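# Eight arms lift a hand barrow with rollers onto bearers

## Task

Raise the hand barrow and set it on the two bearers, with both rollers still resting on it; neither roller may drop off at any point.

## Robot and tools

SETUP. Eight identical i2rt Big YAM arms, arm1 to arm8. Each has six revolute joints, a two-finger gripper and a wrist camera. arm1-arm4 stand along y=+0.65 (x about +1.14, +0.39, -0.38, -1.14) with their feet turned to face -y. arm5-arm8 stand along y=-0.65 (x about -1.15, -0.39, +0.39, +1.15) facing +y. Foot heights are 0.73 to 0.82 m; the tabletops under the arms are at z=0.720. A hand reaches roughly 1.0 m from its joint1 axis. A fixed overhead camera, cam_high, looks down from about z=2.12 m. Loose objects can occasionally get a brief shove.

FRAME. One shared scene frame for everything: origin on the floor, +z up, metres. The hand point sits between the finger pads, about 1 cm behind the tips. The fingers point along the hand's +z; they open and close along its y. Printed hand positions can be off, more at long reach, and a hand often stops a centimetre or more from where it was sent.

JOINTS (absolute radians). joint1_rad -2.879..2.879: turns the arm about its foot, positive counter-clockwise seen from above; 0 is along the foot's +x. joint2_rad 0..3.141: shoulder; 0 means upper arm back and roughly level, larger swings it up and forward. joint3_rad 0..3.019: elbow; 0 is folded, larger opens it. joint4_rad -1.692..1.57: hand pitch, positive raises the fingers. joint5_rad -1.57..1.57: sideways hand swing, positive to the arm's right. joint6_rad -2.094..2.094: hand roll, positive clockwise viewed from behind. gripper_m 0..0.093: fingertip gap in metres, not an offset. The tolerances for counting a joint as done are ±0.045, 0.14, 0.09, 0.055, 0.03, 0.035 rad and ±0.003 m.

TOOL move. Top-level keys are arm1..arm8 plus cameras. An arm that is left out gets no new command but may keep pushing toward an older target. Each arm's object can hold one or more of these:
- joints: a dict mapping joint names to absolute targets.
- min_time_s: 0.1 to 8, the shortest duration for that arm's joint motions.
- target: a list of 7 numbers [x, y, z, qw, qx, qy, qz]. It is an absolute hand pose in the scene frame (metres, unit quaternion), in the same form as the printed hand line. The hand travels in a straight line from its current hand_target toward it. When target is given, joints may contain only gripper_m.
- speed: 0.002 to 0.5 m/s, default 0.25, allowed only together with target. Turning is capped at twice that value in rad/s.
All hand paths in one call finish at the same moment, paced by the slowest. Each path takes 0.5 to 10 s, and a whole action lasts at most 15 s. Paths do not avoid obstacles or other arms. The controller clips each step to 100 mm and 20 degrees from the measured hand pose. A hand can lag, stray or overshoot its speed, most of all with the arm nearly straight. Separate joints move at their own rates, so a joint move can sweep the hand wide. cameras: a list of camera names, "all", or []. An unknown key or name makes the call invalid; a value out of range gets it refused. After a refusal, the remaining move, wait and finished_scene calls in that reply are skipped. A move with no action returns the full state, all images and the scene number.

TOOL wait: seconds 0 to 10, plus optional cameras. Nothing new is commanded while it runs. TOOL zoom_image: camera plus region [x0,y0,x1,y1] in pixels of that camera's newest image (672x504), at most 504 by 504. TOOL finished_scene: scene = the current scene number. This ends the scene and cannot be undone, so the barrow must already rest on the bearers with both rollers on it.

RESULTS. The line "move: armN done" (or the worst status) reports each arm that was sent a motion. The "as last shown" line lists arms the call did not name; their lines repeat older values. joint_status and hand_status words:
- off_target: the joint stopped short and may still be pushing.
- time_out: the arm keeps nearby targets and goes on pushing. on_its_own names those joints; send a joint its reported position to relieve it.
- not_followed, or "joint command not followed" / "pose unreachable": a self- or inter-arm check held the motion back, and the arm may try it again later. A gripper command in the same call still runs.
Images can be slightly older than the state. Joint velocities are rad/s (gripper m/s). Torques are N m in joint order, include the arm's own weight, and joints 3 and 4 wrap at ±28. When gripping something hard, gripper_m reads up to 5 mm below the object's width (sometimes up to 2 mm above); closed on nothing it reads 0 to 0.003. Full force (about 50-64 N per pad) comes from commanding roughly 5 mm below the touch reading. To release, command well above the reading.

HAZARDS. Arms do not stop on contact; they keep pushing, which heats motors. A MOTOR HOT line means the motor has passed 85 °C. At 100 °C the arm goes limp and drops what it holds for 30-60 s, and its keys then read limit_stop_at_motor_heat; resend the targets afterwards. Hard pushes between two robots, including one gripper closing on another's fingers, fail the scene; collision checks may act too late and let fingers, housings and cameras meet. Avoid slamming into fixed or heavy things, dropping parts from any height, letting go of anything still moving, and pushing anything off the work area or onto the floor. Lift the barrow with several arms together and keep it level so the rollers stay on.

Each tool is called after "Request:" by a JSON object that holds its "api" and its "payload", one argument or row to a line.

## Session

I'll start by viewing the scene.

Request:
{"api": "move", "payload": {

}}

Scene clock: 0.00 s.
Joint torques (N m): no reading
Heat: arm1: hottest joint6_rad 34 °C; arm2: hottest joint4_rad 34 °C; arm3: hottest gripper 34 °C; arm4: hottest joint6_rad 34 °C; arm5: hottest joint5_rad 37 °C; arm6: hottest gripper 31 °C; arm7: hottest joint1_rad 35 °C; arm8: hottest joint2_rad 33 °C.
Joint velocities: within noise
arm1.joint_positions: joint1_rad=+0.347 joint2_rad=+0.619 joint3_rad=+1.430 joint4_rad=-1.137 joint5_rad=-0.137 joint6_rad=-0.496 gripper_m=+0.09396
arm1.joint_status: not commanded
arm1.hand: x=+1.2515 y=+0.4268 z=+1.3774 quat_wxyz=(-0.426, -0.245, -0.775, +0.397) (m; scene frame)
arm1.hand_target: x=+1.2501 y=+0.4302 z=+1.3886 quat_wxyz=(-0.433, -0.242, -0.768, +0.405) (m; scene frame)
arm1.hand_status: not commanded
arm2.joint_positions: joint1_rad=+0.259 joint2_rad=+0.635 joint3_rad=+1.365 joint4_rad=-1.202 joint5_rad=+0.050 joint6_rad=-0.007 gripper_m=+0.09396
arm2.joint_status: not commanded
arm2.hand: x=+0.4540 y=+0.3953 z=+1.2818 quat_wxyz=(-0.406, -0.514, -0.681, +0.328) (m; scene frame)
arm2.hand_target: x=+0.4532 y=+0.3980 z=+1.2965 quat_wxyz=(-0.418, -0.509, -0.673, +0.336) (m; scene frame)
arm2.hand_status: not commanded
arm3.joint_positions: joint1_rad=-0.452 joint2_rad=+0.570 joint3_rad=+1.448 joint4_rad=-1.236 joint5_rad=+0.233 joint6_rad=+0.116 gripper_m=+0.09396
arm3.joint_status: not commanded
arm3.hand: x=-0.4989 y=+0.4682 z=+1.4190 quat_wxyz=(-0.258, -0.742, -0.356, +0.505) (m; scene frame)
arm3.hand_target: x=-0.4975 y=+0.4716 z=+1.4299 quat_wxyz=(-0.265, -0.737, -0.352, +0.513) (m; scene frame)
arm3.hand_status: not commanded
arm4.joint_positions: joint1_rad=+0.018 joint2_rad=+0.633 joint3_rad=+1.419 joint4_rad=-1.397 joint5_rad=+0.252 joint6_rad=+0.230 gripper_m=+0.09396
arm4.joint_status: not commanded
arm4.hand: x=-1.1861 y=+0.4280 z=+1.3186 quat_wxyz=(-0.283, -0.730, -0.494, +0.377) (m; scene frame)
arm4.hand_target: x=-1.1859 y=+0.4301 z=+1.3304 quat_wxyz=(-0.294, -0.726, -0.489, +0.384) (m; scene frame)
arm4.hand_status: not commanded
arm5.joint_positions: joint1_rad=-0.067 joint2_rad=+0.558 joint3_rad=+1.321 joint4_rad=-1.448 joint5_rad=+0.265 joint6_rad=-0.097 gripper_m=+0.09396
arm5.joint_status: not commanded
arm5.hand: x=-1.0919 y=-0.4466 z=+1.3175 quat_wxyz=(-0.392, +0.617, -0.655, -0.189) (m; scene frame)
arm5.hand_target: x=-1.0919 y=-0.4485 z=+1.3262 quat_wxyz=(-0.399, +0.613, -0.653, -0.196) (m; scene frame)
arm5.hand_status: not commanded
arm6.joint_positions: joint1_rad=+0.272 joint2_rad=+0.638 joint3_rad=+1.462 joint4_rad=-1.153 joint5_rad=+0.056 joint6_rad=-0.027 gripper_m=+0.09396
arm6.joint_status: not commanded
arm6.hand: x=-0.4308 y=-0.4049 z=+1.3675 quat_wxyz=(-0.386, +0.631, -0.510, -0.438) (m; scene frame)
arm6.hand_target: x=-0.4299 y=-0.4087 z=+1.3785 quat_wxyz=(-0.392, +0.625, -0.506, -0.446) (m; scene frame)
arm6.hand_status: not commanded
arm7.joint_positions: joint1_rad=+0.037 joint2_rad=+0.520 joint3_rad=+1.348 joint4_rad=-1.267 joint5_rad=+0.029 joint6_rad=-0.242 gripper_m=+0.09396
arm7.joint_status: not commanded
arm7.hand: x=+0.3876 y=-0.4423 z=+1.3002 quat_wxyz=(-0.426, +0.664, -0.519, -0.328) (m; scene frame)
arm7.hand_target: x=+0.3877 y=-0.4459 z=+1.3136 quat_wxyz=(-0.436, +0.657, -0.514, -0.336) (m; scene frame)
arm7.hand_status: not commanded
arm8.joint_positions: joint1_rad=+0.066 joint2_rad=+0.599 joint3_rad=+1.416 joint4_rad=-1.205 joint5_rad=+0.076 joint6_rad=-0.420 gripper_m=+0.09396
arm8.joint_status: not commanded
arm8.hand: x=+1.1505 y=-0.4087 z=+1.3219 quat_wxyz=(-0.478, +0.695, -0.458, -0.280) (m; scene frame)
arm8.hand_target: x=+1.1506 y=-0.4128 z=+1.3370 quat_wxyz=(-0.489, +0.687, -0.454, -0.289) (m; scene frame)
arm8.hand_status: not commanded
pictures: arm1_cam_wrist, arm2_cam_wrist, arm3_cam_wrist, arm4_cam_wrist, arm5_cam_wrist, arm6_cam_wrist, arm7_cam_wrist, arm8_cam_wrist, cam_high

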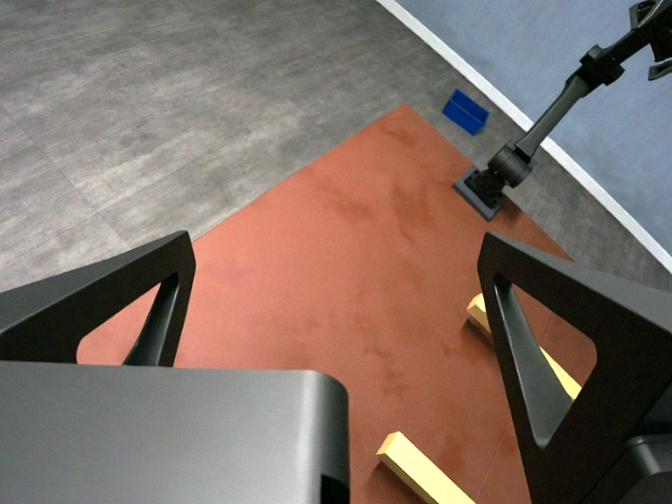

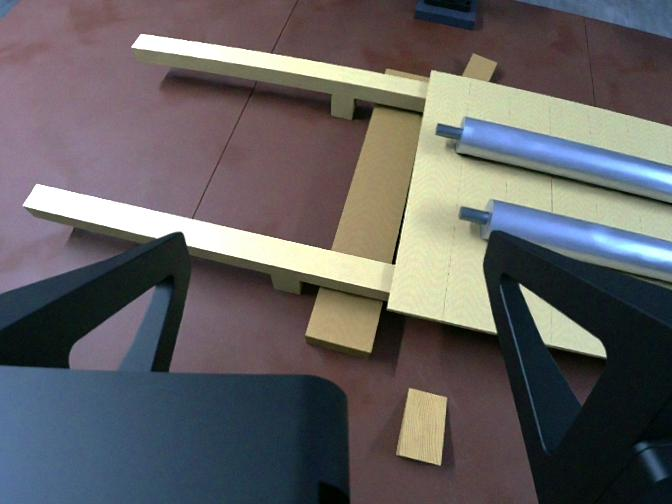

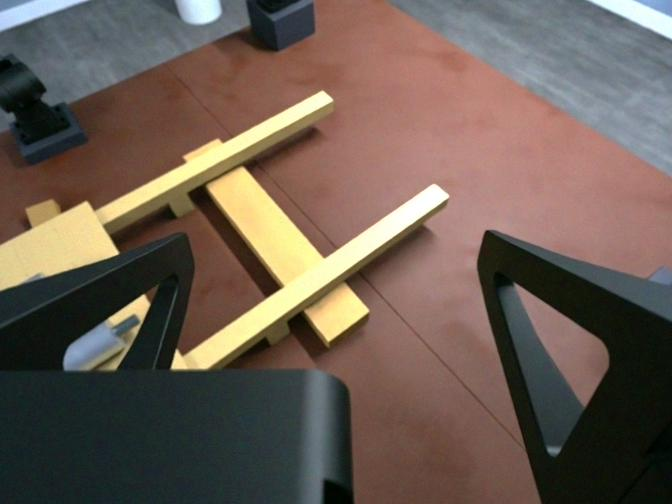

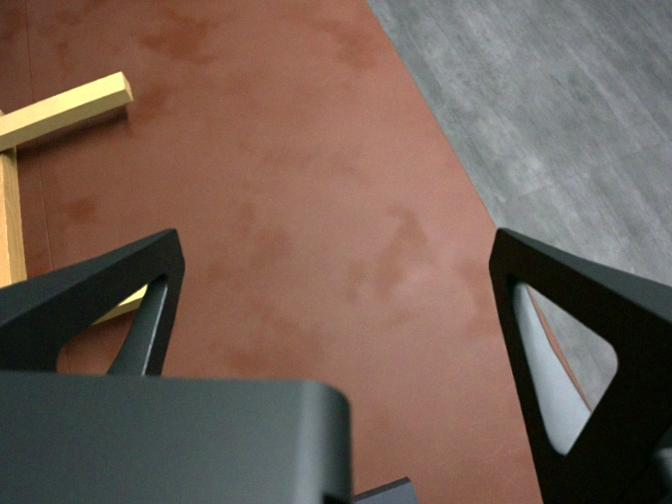

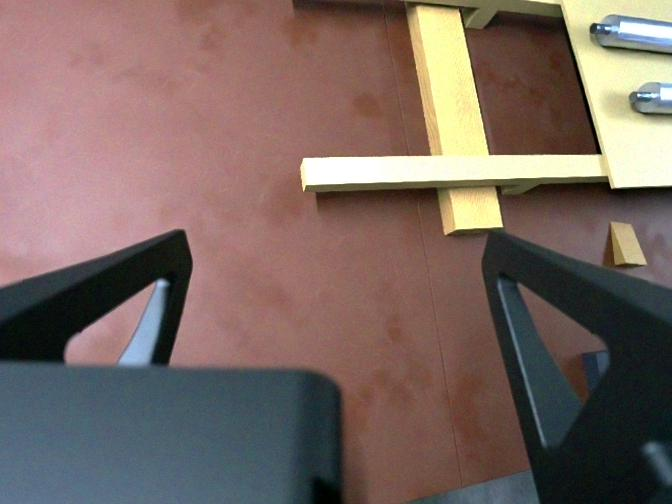

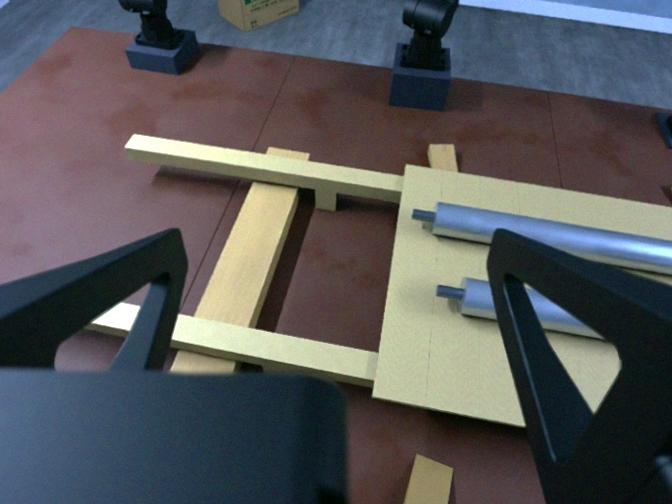

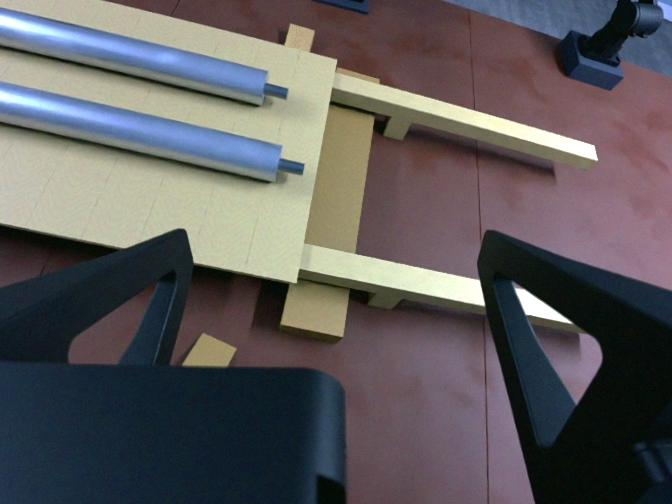

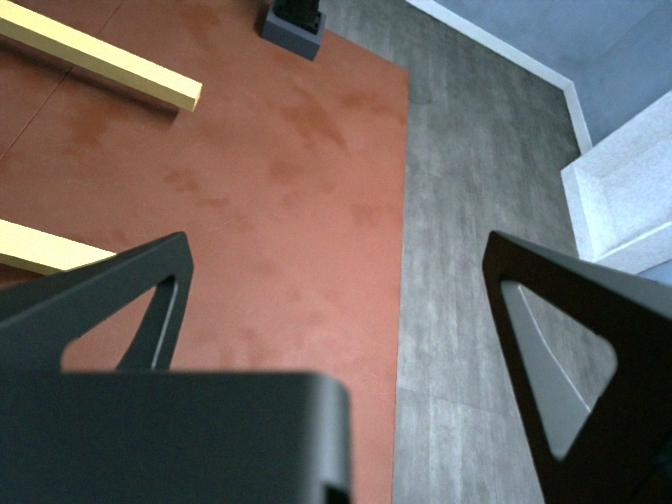

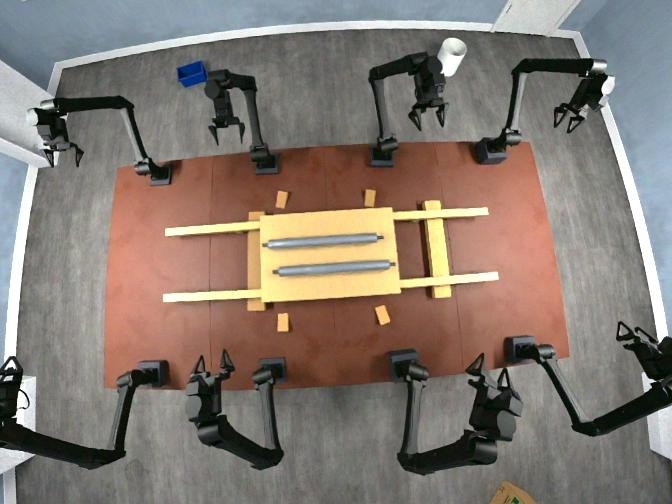

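Request:
{"api": "zoom_image", "payload": {
  "camera": "cam_high",
  "region": [150, 170, 340, 340]
}}

Request:
{"api": "zoom_image", "payload": {
  "camera": "cam_high",
  "region": [320, 170, 510, 340]
}}

Request:
{"api": "zoom_image", "payload": {
  "camera": "arm2_cam_wrist",
  "region": [260, 40, 672, 350]
}}

Request:
{"api": "zoom_image", "payload": {
  "camera": "arm6_cam_wrist",
  "region": [100, 120, 672, 504]
}}

Scaled by 2.653 from the camera's 672x504 image, which has a finer 960x720 frame.

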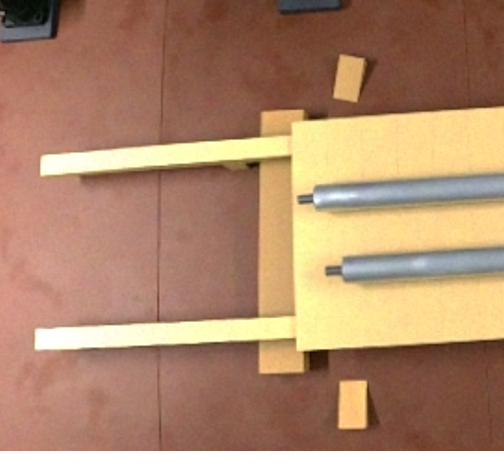

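Scaled by 2.653 from the camera's 672x504 image, which has a finer 960x720 frame.

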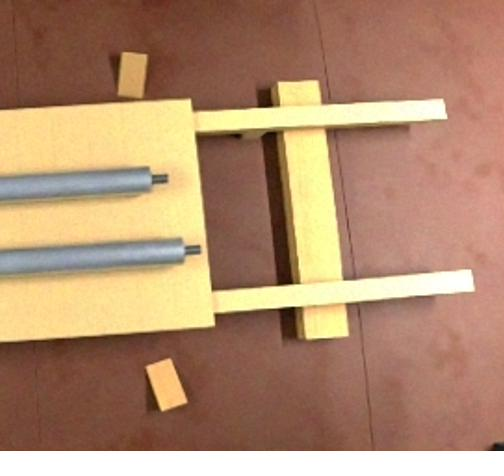

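Scaled by 1.223 from the camera's 672x504 image, which has a finer 960x720 frame.

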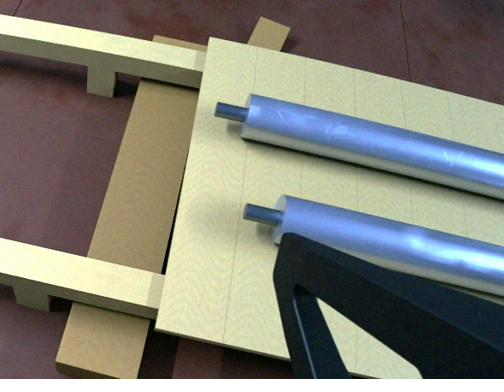

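Region (100, 120, 672, 504) is 572x384 pixels. A region can be at most 504 by 504 pixels.

Request:
{"api": "zoom_image", "payload": {
  "camera": "arm6_cam_wrist",
  "region": [100, 120, 504, 420]
}}

Request:
{"api": "zoom_image", "payload": {
  "camera": "arm3_cam_wrist",
  "region": [0, 60, 460, 380]
}}

Request:
{"api": "zoom_image", "payload": {
  "camera": "arm7_cam_wrist",
  "region": [180, 0, 640, 360]
}}

Request:
{"api": "zoom_image", "payload": {
  "camera": "arm5_cam_wrist",
  "region": [280, 0, 672, 280]
}}

Scaled by 1.248 from the camera's 672x504 image, which has a finer 960x720 frame.

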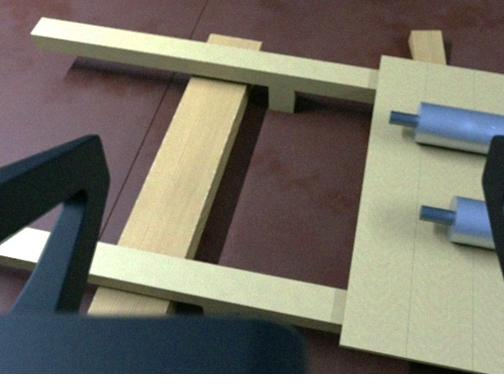

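Scaled by 1.096 from the camera's 672x504 image, which has a finer 960x720 frame.

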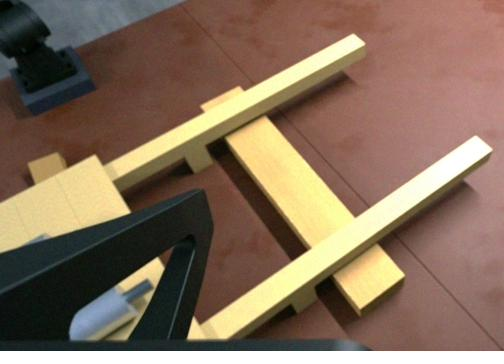

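Scaled by 1.096 from the camera's 672x504 image, which has a finer 960x720 frame.

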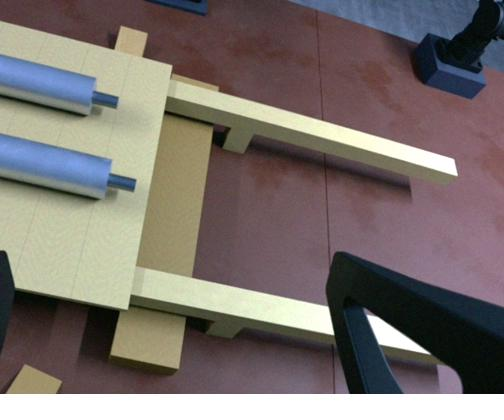

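Scaled by 1.286 from the camera's 672x504 image, which has a finer 960x720 frame.

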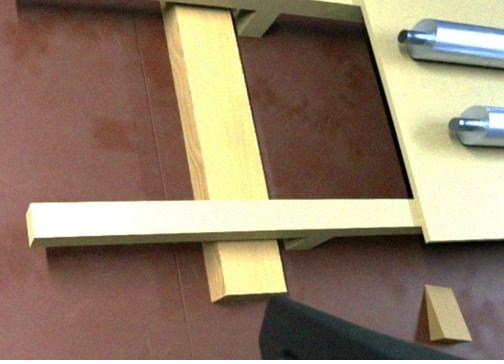

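Request:
{"api": "move", "payload": {
  "arm1": {"target": [0.93, 0.186, 1.0, 0, 1, 0, 0]},
  "arm8": {"target": [0.93, -0.218, 1.0, 0, 1, 0, 0]},
  "arm4": {"target": [-0.88, 0.186, 1.0, 0, 0, 1, 0]},
  "arm5": {"target": [-0.88, -0.218, 1.0, 0, 0, 1, 0]},
  "arm2": {"target": [0.307, 0.40, 1.0, 0, 0.7071, 0.7071, 0]},
  "arm3": {"target": [-0.285, 0.40, 1.0, 0, 0.7071, 0.7071, 0]},
  "arm6": {"target": [-0.274, -0.39, 1.0, 0, 0.7071, -0.7071, 0]},
  "arm7": {"target": [0.286, -0.41, 1.0, 0, 0.7071, -0.7071, 0]},
  "cameras": ["all"]
}}

Scene clock: 67.97 s.
Joint torques (N m): arm1=[-1.32 -16.26 12.77 -0.02 -0.09 0.1] | arm2=[-1.61 -4.54 7.62 0.12 0.04 -0.15] | arm3=[-0.09 -4.78 8.96 0.1 -0.17 -0.08] | arm4=[-0.15 -15.62 14.83 -0.13 0.12 -0.12] | arm5=[-0.62 -15.09 11.77 -0.17 -0.1 -0.02] | arm6=[-0.56 -5.6 9.39 0.62 0.15 -0.1] | arm7=[-0.79 -5.19 9.46 0.16 -0.05 0.21] | arm8=[0.73 -11.75 16.64 -0.34 -0.14 -0.09]
Heat: arm1: hottest joint1_rad 33 °C; arm2: hottest joint3_rad 41 °C; arm3: hottest gripper 33 °C; arm4: hottest joint6_rad 33 °C; arm5: hottest joint5_rad 35 °C; arm6: hottest joint3_rad 32 °C; arm7: hottest joint3_rad 39 °C; arm8: hottest joint3_rad 38 °C.
move: arm1 off_target; arm2 done; arm3 done; arm4 off_target; arm5 off_target; arm6 done; arm7 done; arm8 off_target
Joint velocities: within noise
arm1.joint_positions: joint1_rad=-0.437 joint2_rad=+1.664 joint3_rad=+1.568 joint4_rad=-1.489 joint5_rad=+0.004 joint6_rad=+1.138 gripper_m=+0.09396
arm1.joint_status: not commanded
arm1.hand: x=+0.9381 y=+0.1953 z=+0.9879 quat_wxyz=(+0.011, -1.000, -0.009, -0.003) (m; scene frame)
arm1.hand_target: x=+0.9302 y=+0.1865 z=+0.9999 quat_wxyz=(+0.000, -1.000, +0.000, +0.000) (m; scene frame)
arm1.hand_status: off_target (0.017 m and 1.6 deg from the pose sent, 0.551 m and 151.7 deg at the start)
arm2.joint_positions: joint1_rad=-0.335 joint2_rad=+1.008 joint3_rad=+1.101 joint4_rad=-1.641 joint5_rad=-0.003 joint6_rad=-0.290 gripper_m=+0.09396
arm2.joint_status: not commanded
arm2.hand: x=+0.3089 y=+0.3966 z=+1.0043 quat_wxyz=(-0.007, -0.708, -0.706, +0.009) (m; scene frame)
arm2.hand_target: x=+0.3070 y=+0.3999 z=+1.0001 quat_wxyz=(+0.000, -0.707, -0.707, +0.000) (m; scene frame)
arm2.hand_status: done (0.006 m and 1.3 deg from the pose sent, 0.318 m and 64.8 deg at the start)
arm3.joint_positions: joint1_rad=+0.294 joint2_rad=+1.033 joint3_rad=+0.875 joint4_rad=-1.403 joint5_rad=+0.014 joint6_rad=+0.365 gripper_m=+0.09396
arm3.joint_status: not commanded
arm3.hand: x=-0.2889 y=+0.4024 z=+1.0014 quat_wxyz=(+0.002, -0.714, -0.700, +0.001) (m; scene frame)
arm3.hand_target: x=-0.2851 y=+0.4000 z=+1.0000 quat_wxyz=(+0.000, -0.707, -0.707, +0.000) (m; scene frame)
arm3.hand_status: done (0.005 m and 1.2 deg from the pose sent, 0.475 m and 78.0 deg at the start)
arm4.joint_positions: joint1_rad=+0.541 joint2_rad=+1.729 joint3_rad=+1.620 joint4_rad=-1.499 joint5_rad=-0.007 joint6_rad=-1.053 gripper_m=+0.09396
arm4.joint_status: not commanded
arm4.hand: x=-0.8893 y=+0.1981 z=+0.9798 quat_wxyz=(+0.009, -0.009, -1.000, -0.019) (m; scene frame)
arm4.hand_target: x=-0.8805 y=+0.1870 z=+1.0000 quat_wxyz=(+0.000, +0.000, -1.000, +0.000) (m; scene frame)
arm4.hand_status: off_target (0.025 m and 2.6 deg from the pose sent, 0.504 m and 120.7 deg at the start)
arm5.joint_positions: joint1_rad=-0.580 joint2_rad=+1.645 joint3_rad=+1.445 joint4_rad=-1.372 joint5_rad=+0.002 joint6_rad=+1.010 gripper_m=+0.09396
arm5.joint_status: not commanded
arm5.hand: x=-0.8913 y=-0.2281 z=+0.9932 quat_wxyz=(+0.003, +0.009, -1.000, +0.007) (m; scene frame)
arm5.hand_target: x=-0.8802 y=-0.2186 z=+1.0000 quat_wxyz=(+0.000, +0.000, -1.000, +0.000) (m; scene frame)
arm5.hand_status: off_target (0.017 m and 1.3 deg from the pose sent, 0.445 m and 98.1 deg at the start)
arm6.joint_positions: joint1_rad=-0.345 joint2_rad=+1.070 joint3_rad=+1.067 joint4_rad=-1.571 joint5_rad=+0.002 joint6_rad=-0.383 gripper_m=+0.09396
arm6.joint_status: not commanded
arm6.hand: x=-0.2783 y=-0.3919 z=+1.0024 quat_wxyz=(+0.001, +0.704, -0.710, -0.002) (m; scene frame)
arm6.hand_target: x=-0.2740 y=-0.3901 z=+1.0000 quat_wxyz=(+0.000, +0.707, -0.707, +0.000) (m; scene frame)
arm6.hand_status: done (0.005 m and 0.5 deg from the pose sent, 0.400 m and 72.3 deg at the start)
arm7.joint_positions: joint1_rad=+0.418 joint2_rad=+1.007 joint3_rad=+1.050 joint4_rad=-1.611 joint5_rad=+0.006 joint6_rad=+0.385 gripper_m=+0.09396
arm7.joint_status: not commanded
arm7.hand: x=+0.2854 y=-0.4122 z=+1.0024 quat_wxyz=(-0.003, +0.714, -0.700, -0.002) (m; scene frame)
arm7.hand_target: x=+0.2860 y=-0.4100 z=+1.0000 quat_wxyz=(+0.000, +0.707, -0.707, +0.000) (m; scene frame)
arm7.hand_status: done (0.003 m and 1.2 deg from the pose sent, 0.319 m and 66.4 deg at the start)
arm8.joint_positions: joint1_rad=+0.487 joint2_rad=+1.584 joint3_rad=+1.535 joint4_rad=-1.566 joint5_rad=-0.001 joint6_rad=-1.098 gripper_m=+0.09396
arm8.joint_status: not commanded
arm8.hand: x=+0.9426 y=-0.2328 z=+0.9757 quat_wxyz=(+0.026, +1.000, -0.009, +0.012) (m; scene frame)
arm8.hand_target: x=+0.9307 y=-0.2196 z=+0.9999 quat_wxyz=(+0.000, +1.000, +0.000, +0.000) (m; scene frame)
arm8.hand_status: off_target (0.031 m and 3.4 deg from the pose sent, 0.434 m and 91.9 deg at the start)
pictures: arm1_cam_wrist, arm2_cam_wrist, arm3_cam_wrist, arm4_cam_wrist, arm5_cam_wrist, arm6_cam_wrist, arm7_cam_wrist, arm8_cam_wrist, cam_high
camera_calibration:
arm1_cam_wrist: T_world_to_cam=[[-0.0106216, 0.999831, 0.014987, -0.198971], [0.812066, -0.000120493, 0.583566, -1.33284], [0.583469, 0.0183688, -0.811927, 0.379337], [0, 0, 0, 1]] pos_world=[0.858907, 0.191809, 1.08877]
arm2_cam_wrist: T_world_to_cam=[[-0.999993, 0.00377931, 0.00079428, 0.307113], [0.00355462, 0.820358, 0.571839, -0.899894], [0.00150956, 0.571838, -0.820366, 0.722574], [0, 0, 0, 1]] pos_world=[0.309219, 0.32388, 1.10712]
arm3_cam_wrist: T_world_to_cam=[[-0.999917, 0.0109708, 0.00676534, -0.299829], [0.0128686, 0.820126, 0.572039, -0.894107], [0.000727315, 0.572078, -0.820199, 0.716163], [0, 0, 0, 1]] pos_world=[-0.288819, 0.326868, 1.10089]
arm4_cam_wrist: T_world_to_cam=[[-0.038956, -0.998412, -0.0406857, 0.206369], [-0.806248, 0.00735298, 0.591532, -1.2929], [-0.590294, 0.0558465, -0.805254, 0.380045], [0, 0, 0, 1]] pos_world=[-0.810019, 0.194324, 1.07922]
arm5_cam_wrist: T_world_to_cam=[[0.0194967, -0.99981, 0.000679106, -0.210656], [-0.806532, -0.0153263, 0.590991, -1.30532], [-0.590869, -0.0120701, -0.806678, 0.396199], [0, 0, 0, 1]] pos_world=[-0.814572, -0.225839, 1.09118]
arm6_cam_wrist: T_world_to_cam=[[0.999528, -0.029321, -0.00915758, 0.277771], [-0.018618, -0.815387, 0.578616, -0.900238], [-0.0244326, -0.578173, -0.815549, 0.712146], [0, 0, 0, 1]] pos_world=[-0.277001, -0.314154, 1.10423]
arm7_cam_wrist: T_world_to_cam=[[0.999571, 0.0263574, 0.0127911, -0.287857], [0.0141842, -0.817398, 0.575899, -0.913279], [0.0256346, -0.57547, -0.817421, 0.701627], [0, 0, 0, 1]] pos_world=[0.282702, -0.33516, 1.10316]
arm8_cam_wrist: T_world_to_cam=[[0.00607584, 0.997859, -0.0651197, 0.290495], [0.803211, 0.033921, 0.594728, -1.32634], [0.595664, -0.0559184, -0.801285, 0.333267], [0, 0, 0, 1]] pos_world=[0.865054, -0.226246, 1.07477]

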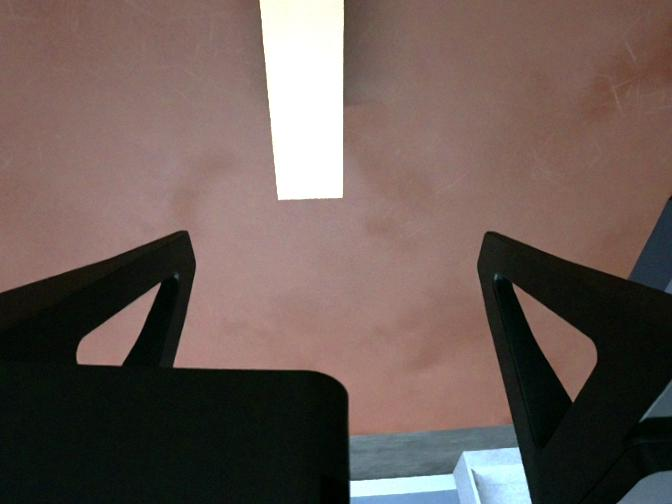

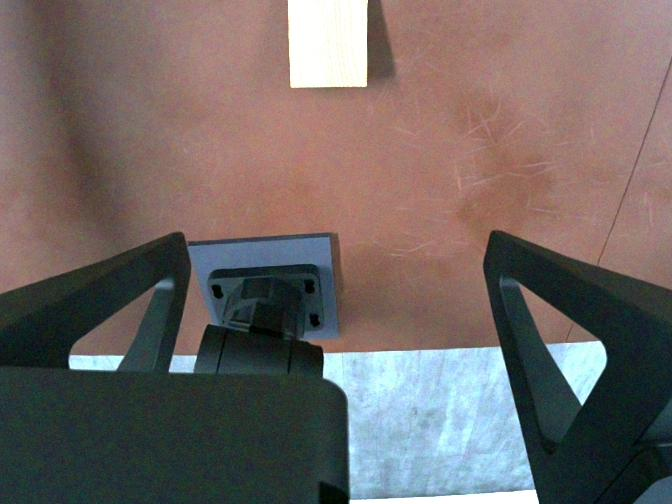

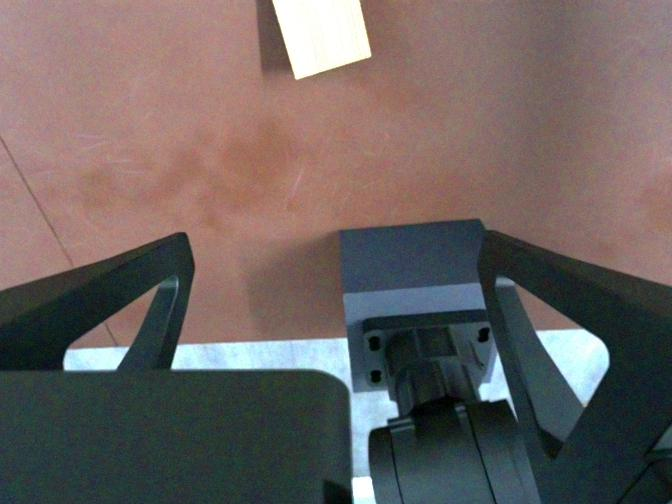

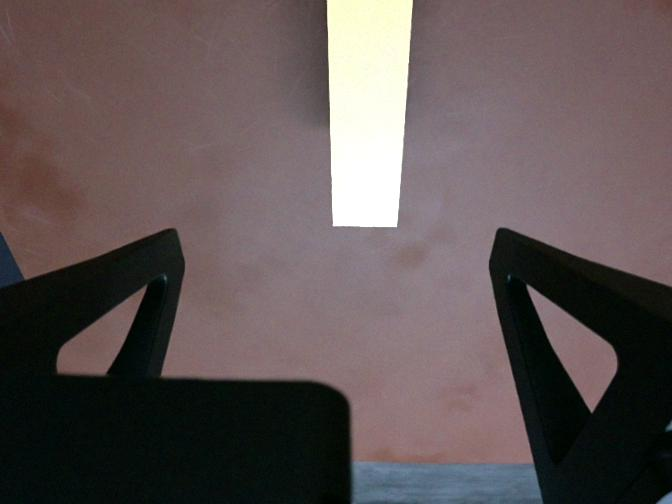

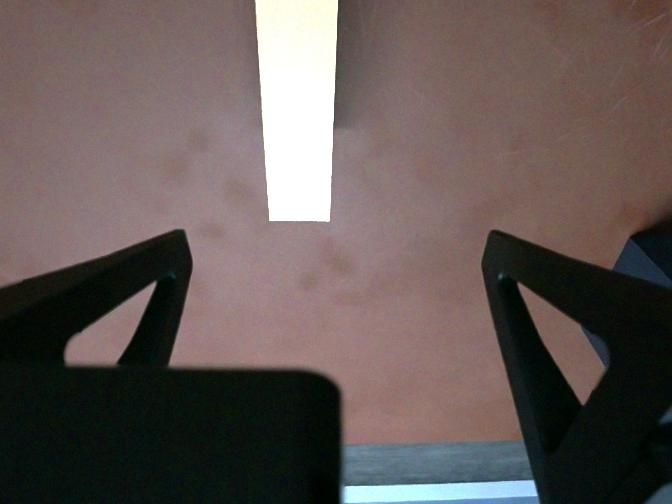

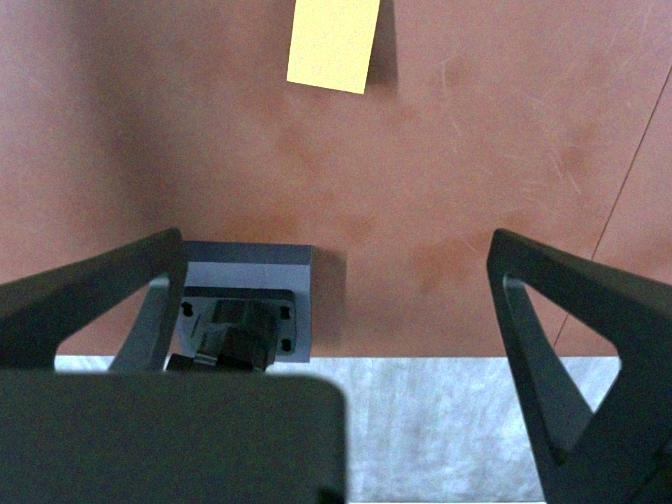

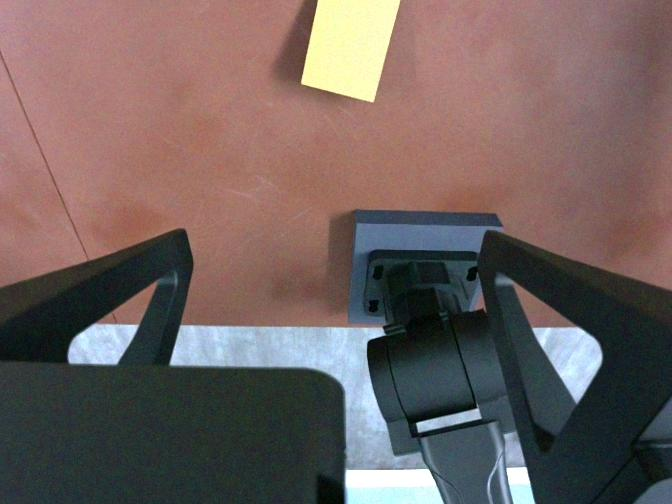

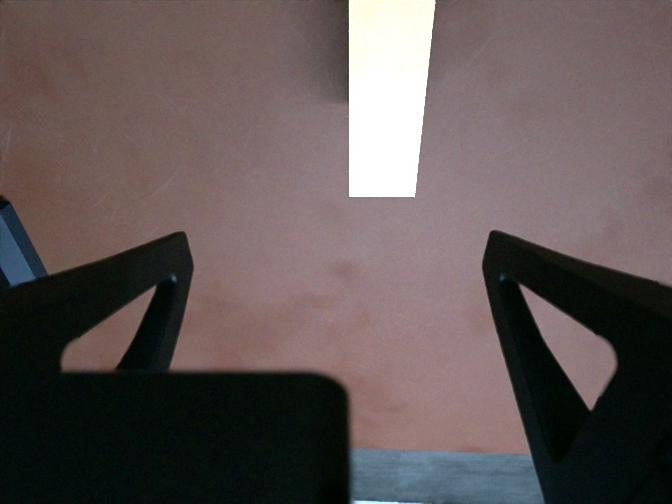

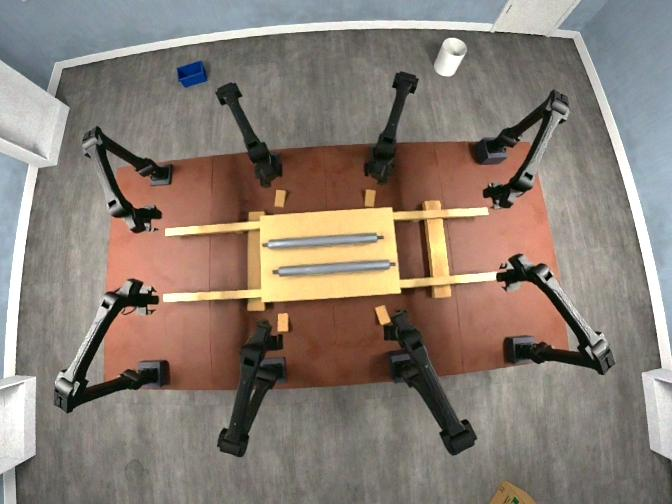

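Request:
{"api": "zoom_image", "payload": {
  "camera": "arm3_cam_wrist",
  "region": [230, 0, 430, 110]
}}

Request:
{"api": "zoom_image", "payload": {
  "camera": "cam_high",
  "region": [350, 180, 450, 340]
}}

Scaled by 2.520 from the camera's 672x504 image, which has a finer 960x720 frame.

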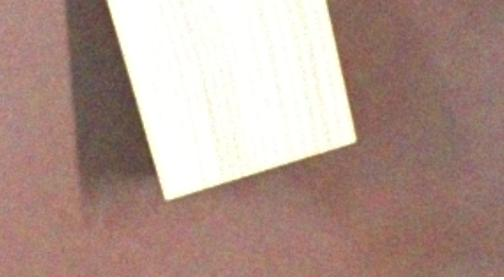

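Scaled by 3.150 from the camera's 672x504 image, which has a finer 960x720 frame.

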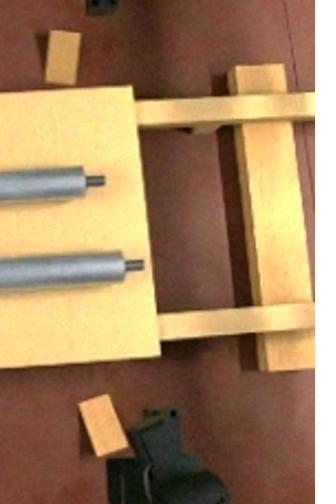

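Request:
{"api": "move", "payload": {
  "arm1": {"target": [0.922, 0.166, 0.912, 0, 1, 0, 0], "speed": 0.15},
  "arm8": {"target": [0.918, -0.197, 0.924, 0, 1, 0, 0], "speed": 0.15},
  "arm4": {"target": [-0.871, 0.178, 0.92, 0, 0, 1, 0], "speed": 0.15},
  "arm5": {"target": [-0.869, -0.190, 0.907, 0, 0, 1, 0], "speed": 0.15},
  "arm2": {"target": [0.312, 0.369, 0.88, 0, 0.7071, 0.7071, 0], "speed": 0.15},
  "arm3": {"target": [-0.281, 0.361, 0.88, 0, 0.610, 0.792, 0], "speed": 0.15},
  "arm6": {"target": [-0.283, -0.368, 0.88, 0, 0.636, -0.772, 0], "speed": 0.15},
  "arm7": {"target": [0.300, -0.385, 0.88, 0, 0.629, -0.777, 0], "speed": 0.15},
  "cameras": ["all"]
}}

Scene clock: 110.47 s.
Joint torques (N m): arm1=[-1.08 -17.14 8.51 1.02 -0.09 0.03] | arm2=[-0.09 -5.83 7.42 0.98 0.04 0.08] | arm3=[-1.55 -6.71 7.62 0.13 -0.2 -0.11] | arm4=[0.03 -16.5 8.95 0.84 0.12 -0.05] | arm5=[0.15 -17.03 7.31 0.59 -0.07 0] | arm6=[0.97 -6.65 8.77 0.64 0.16 0.23] | arm7=[-0.85 -5.83 8.91 0.54 -0.03 0.23] | arm8=[0.73 -12.86 9.99 0.38 -0.14 -0.05]
Heat: arm1: hottest joint3_rad 35 °C; arm2: hottest joint3_rad 38 °C; arm3: hottest gripper 32 °C; arm4: hottest joint3_rad 39 °C; arm5: hottest joint3_rad 37 °C; arm6: hottest joint3_rad 35 °C; arm7: hottest joint3_rad 38 °C; arm8: hottest joint3_rad 42 °C.
move: arm1 done; arm2 done; arm3 done; arm4 done; arm5 off_target; arm6 done; arm7 done; arm8 done
Joint velocities: within noise
arm1.joint_positions: joint1_rad=-0.437 joint2_rad=+1.758 joint3_rad=+1.511 joint4_rad=-1.316 joint5_rad=+0.004 joint6_rad=+1.141 gripper_m=+0.09396
arm1.joint_status: not commanded
arm1.hand: x=+0.9262 y=+0.1684 z=+0.9192 quat_wxyz=(+0.001, -1.000, -0.008, +0.002) (m; scene frame)
arm1.hand_target: x=+0.9221 y=+0.1662 z=+0.9120 quat_wxyz=(+0.000, -1.000, +0.000, +0.000) (m; scene frame)
arm1.hand_status: done (0.009 m and 0.9 deg from the pose sent, 0.083 m and 1.6 deg at the start)
arm2.joint_positions: joint1_rad=-0.304 joint2_rad=+1.121 joint3_rad=+0.860 joint4_rad=-1.309 joint5_rad=-0.003 joint6_rad=-0.265 gripper_m=+0.09396
arm2.joint_status: not commanded
arm2.hand: x=+0.3105 y=+0.3711 z=+0.8841 quat_wxyz=(-0.001, -0.706, -0.708, -0.001) (m; scene frame)
arm2.hand_target: x=+0.3120 y=+0.3691 z=+0.8800 quat_wxyz=(+0.000, -0.707, -0.707, +0.000) (m; scene frame)
arm2.hand_status: done (0.005 m and 0.2 deg from the pose sent, 0.127 m and 1.3 deg at the start)
arm3.joint_positions: joint1_rad=+0.276 joint2_rad=+1.280 joint3_rad=+0.727 joint4_rad=-1.006 joint5_rad=+0.013 joint6_rad=+0.072 gripper_m=+0.09396
arm3.joint_status: not commanded
arm3.hand: x=-0.2797 y=+0.3642 z=+0.8827 quat_wxyz=(+0.001, -0.611, -0.791, +0.001) (m; scene frame)
arm3.hand_target: x=-0.2811 y=+0.3611 z=+0.8800 quat_wxyz=(+0.000, -0.610, -0.792, +0.000) (m; scene frame)
arm3.hand_status: done (0.004 m and 0.2 deg from the pose sent, 0.129 m and 15.9 deg at the start)
arm4.joint_positions: joint1_rad=+0.546 joint2_rad=+1.795 joint3_rad=+1.560 joint4_rad=-1.338 joint5_rad=-0.007 joint6_rad=-1.053 gripper_m=+0.09396
arm4.joint_status: not commanded
arm4.hand: x=-0.8755 y=+0.1783 z=+0.9231 quat_wxyz=(+0.001, -0.006, -1.000, -0.004) (m; scene frame)
arm4.hand_target: x=-0.8711 y=+0.1781 z=+0.9201 quat_wxyz=(+0.000, +0.000, -1.000, +0.000) (m; scene frame)
arm4.hand_status: done (0.005 m and 0.8 deg from the pose sent, 0.066 m and 2.6 deg at the start)
arm5.joint_positions: joint1_rad=-0.580 joint2_rad=+1.787 joint3_rad=+1.440 joint4_rad=-1.191 joint5_rad=+0.001 joint6_rad=+1.021 gripper_m=+0.09396
arm5.joint_status: not commanded
arm5.hand: x=-0.8684 y=-0.1901 z=+0.9218 quat_wxyz=(-0.006, +0.004, -1.000, -0.008) (m; scene frame)
arm5.hand_target: x=-0.8691 y=-0.1903 z=+0.9073 quat_wxyz=(+0.000, +0.000, -1.000, +0.000) (m; scene frame)
arm5.hand_status: off_target (0.015 m and 1.2 deg from the pose sent, 0.097 m and 1.3 deg at the start)
arm6.joint_positions: joint1_rad=-0.310 joint2_rad=+1.181 joint3_rad=+0.828 joint4_rad=-1.220 joint5_rad=+0.002 joint6_rad=-0.172 gripper_m=+0.09396
arm6.joint_status: not commanded
arm6.hand: x=-0.2817 y=-0.3710 z=+0.8829 quat_wxyz=(+0.001, +0.639, -0.769, -0.002) (m; scene frame)
arm6.hand_target: x=-0.2830 y=-0.3681 z=+0.8800 quat_wxyz=(+0.000, +0.636, -0.772, +0.000) (m; scene frame)
arm6.hand_status: done (0.004 m and 0.5 deg from the pose sent, 0.125 m and 10.6 deg at the start)
arm7.joint_positions: joint1_rad=+0.336 joint2_rad=+1.107 joint3_rad=+0.799 joint4_rad=-1.270 joint5_rad=+0.006 joint6_rad=+0.512 gripper_m=+0.09396
arm7.joint_status: not commanded
arm7.hand: x=+0.2998 y=-0.3889 z=+0.8828 quat_wxyz=(-0.001, +0.637, -0.771, +0.002) (m; scene frame)
arm7.hand_target: x=+0.3001 y=-0.3851 z=+0.8800 quat_wxyz=(+0.000, +0.629, -0.777, +0.000) (m; scene frame)
arm7.hand_status: done (0.005 m and 1.1 deg from the pose sent, 0.126 m and 13.2 deg at the start)
arm8.joint_positions: joint1_rad=+0.490 joint2_rad=+1.668 joint3_rad=+1.517 joint4_rad=-1.407 joint5_rad=-0.001 joint6_rad=-1.098 gripper_m=+0.09396
arm8.joint_status: not commanded
arm8.hand: x=+0.9234 y=-0.1961 z=+0.9286 quat_wxyz=(+0.000, +1.000, -0.008, -0.001) (m; scene frame)
arm8.hand_target: x=+0.9180 y=-0.1970 z=+0.9240 quat_wxyz=(+0.000, +1.000, +0.000, +0.000) (m; scene frame)
arm8.hand_status: done (0.007 m and 0.9 deg from the pose sent, 0.068 m and 3.4 deg at the start)
pictures: arm1_cam_wrist, arm2_cam_wrist, arm3_cam_wrist, arm4_cam_wrist, arm5_cam_wrist, arm6_cam_wrist, arm7_cam_wrist, arm8_cam_wrist, cam_high
camera_calibration:
arm1_cam_wrist: T_world_to_cam=[[-0.00837526, 0.999956, -0.00410791, -0.155751], [0.817003, 0.00921147, 0.57656, -1.28284], [0.576573, 0.00147267, -0.817044, 0.344893], [0, 0, 0, 1]] pos_world=[0.847925, 0.167053, 1.02079]
arm2_cam_wrist: T_world_to_cam=[[-0.99998, -0.00221124, -0.00588728, 0.317048], [-0.00525906, 0.807361, 0.590034, -0.818853], [0.00344845, 0.590054, -0.807357, 0.619725], [0, 0, 0, 1]] pos_world=[0.310598, 0.29614, 0.985357]
arm3_cam_wrist: T_world_to_cam=[[-0.965344, -0.260921, 0.00558731, -0.179641], [-0.211159, 0.79346, 0.570818, -0.846918], [-0.153372, 0.549856, -0.821058, 0.606351], [0, 0, 0, 1]] pos_world=[-0.259252, 0.291718, 0.982289]
arm4_cam_wrist: T_world_to_cam=[[-0.0326479, -0.999414, -0.0102919, 0.162473], [-0.816302, 0.0207217, 0.577254, -1.24609], [-0.576702, 0.0272474, -0.8165, 0.371113], [0, 0, 0, 1]] pos_world=[-0.797858, 0.178087, 1.024]
arm5_cam_wrist: T_world_to_cam=[[0.00916961, -0.999537, -0.0290234, -0.154608], [-0.816994, -0.0242242, 0.576137, -1.24117], [-0.576573, 0.018429, -0.816838, 0.380094], [0, 0, 0, 1]] pos_world=[-0.793457, -0.191607, 1.02107]
arm6_cam_wrist: T_world_to_cam=[[0.978836, -0.204453, -0.00888776, 0.209678], [-0.161791, -0.799723, 0.578158, -0.848285], [-0.125314, -0.564484, -0.815876, 0.603547], [0, 0, 0, 1]] pos_world=[-0.266852, -0.29483, 0.984726]
arm7_cam_wrist: T_world_to_cam=[[0.983046, -0.182613, 0.0165351, -0.380998], [-0.157811, -0.796702, 0.583406, -0.772626], [-0.0933641, -0.576124, -0.812013, 0.647514], [0, 0, 0, 1]] pos_world=[0.313064, -0.31208, 0.982844]
arm8_cam_wrist: T_world_to_cam=[[0.00234293, 0.9999, -0.0139463, 0.207257], [0.817908, 0.00610787, 0.575316, -1.28514], [0.575344, -0.0127548, -0.817812, 0.351544], [0, 0, 0, 1]] pos_world=[0.848383, -0.194903, 1.02975]

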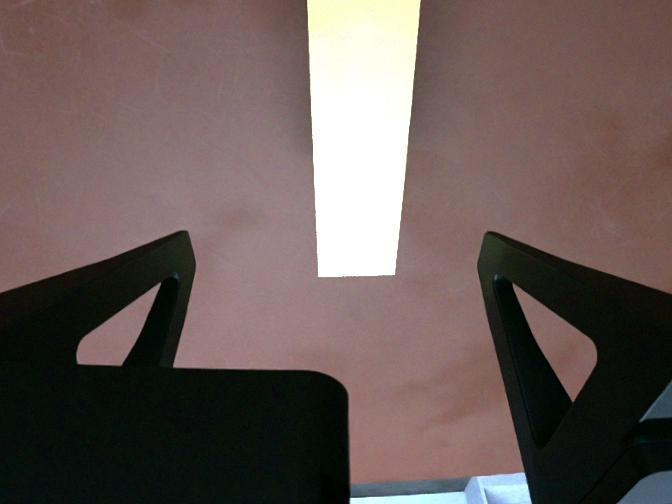

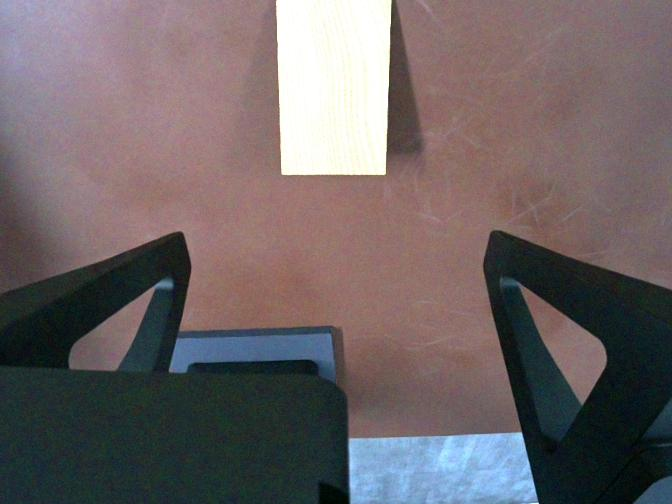

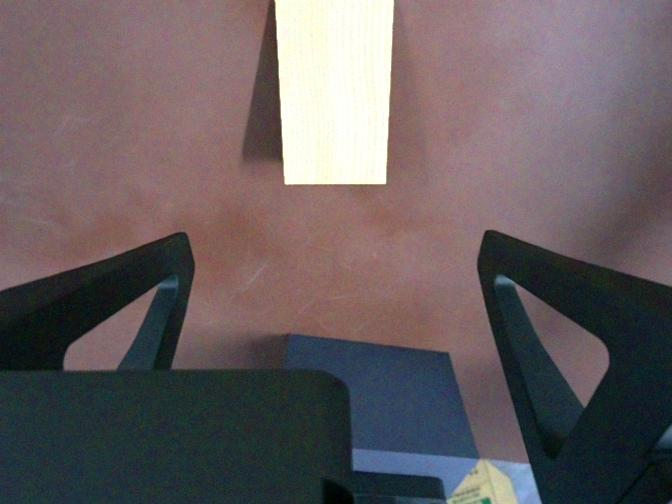

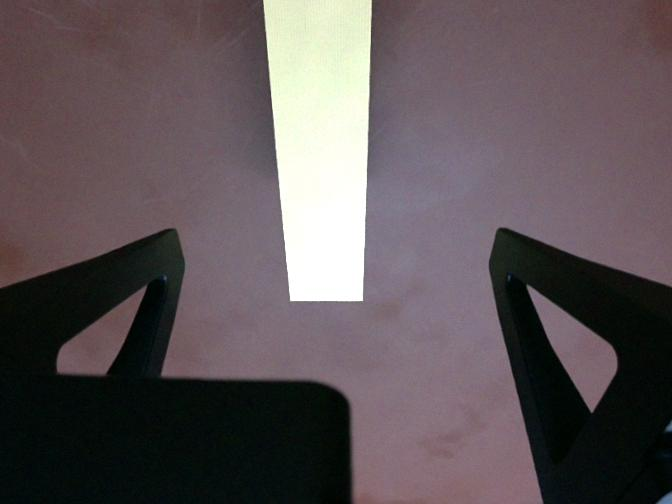

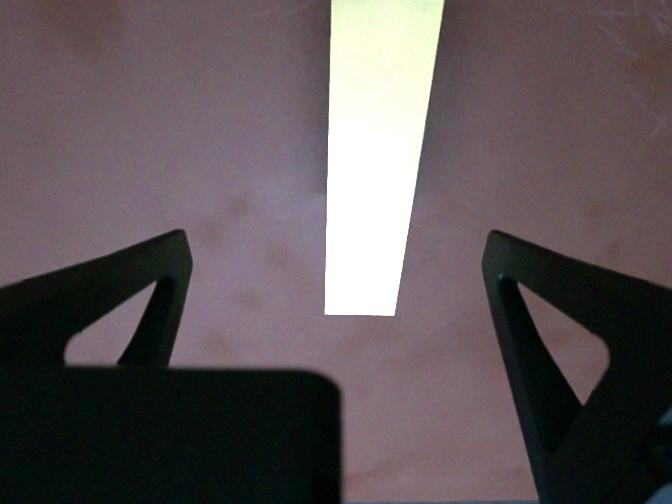

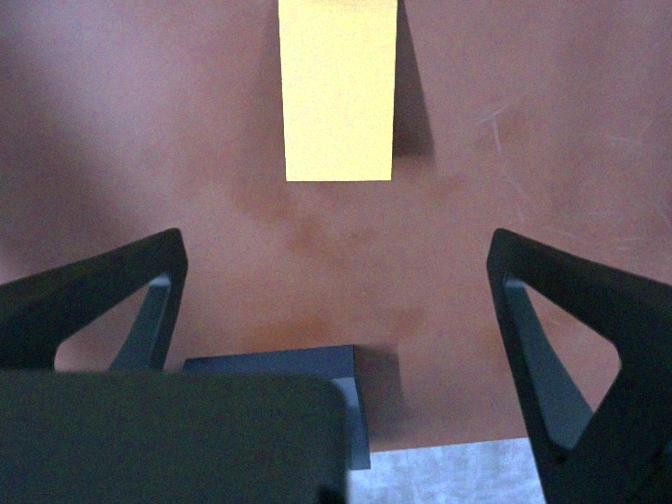

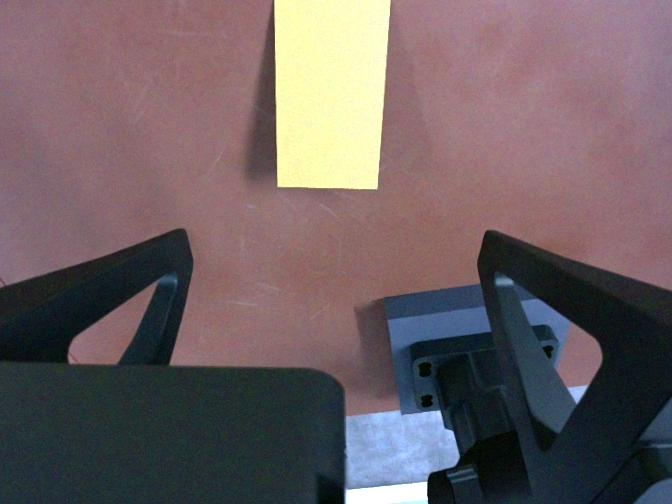

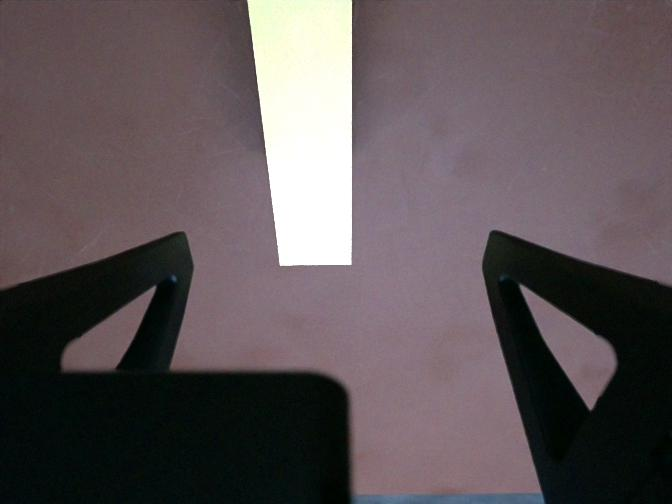

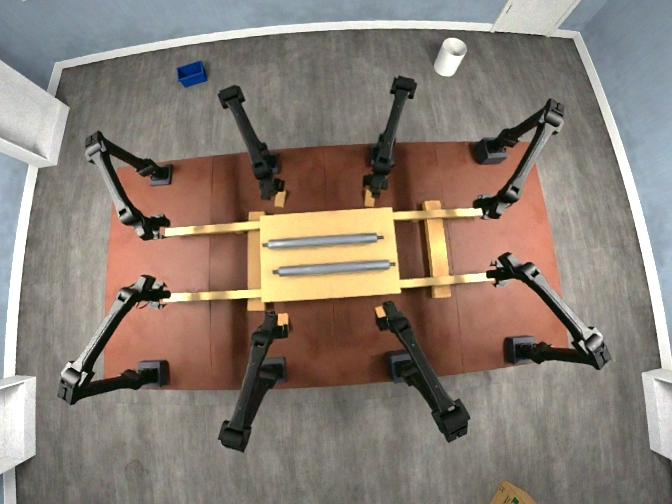

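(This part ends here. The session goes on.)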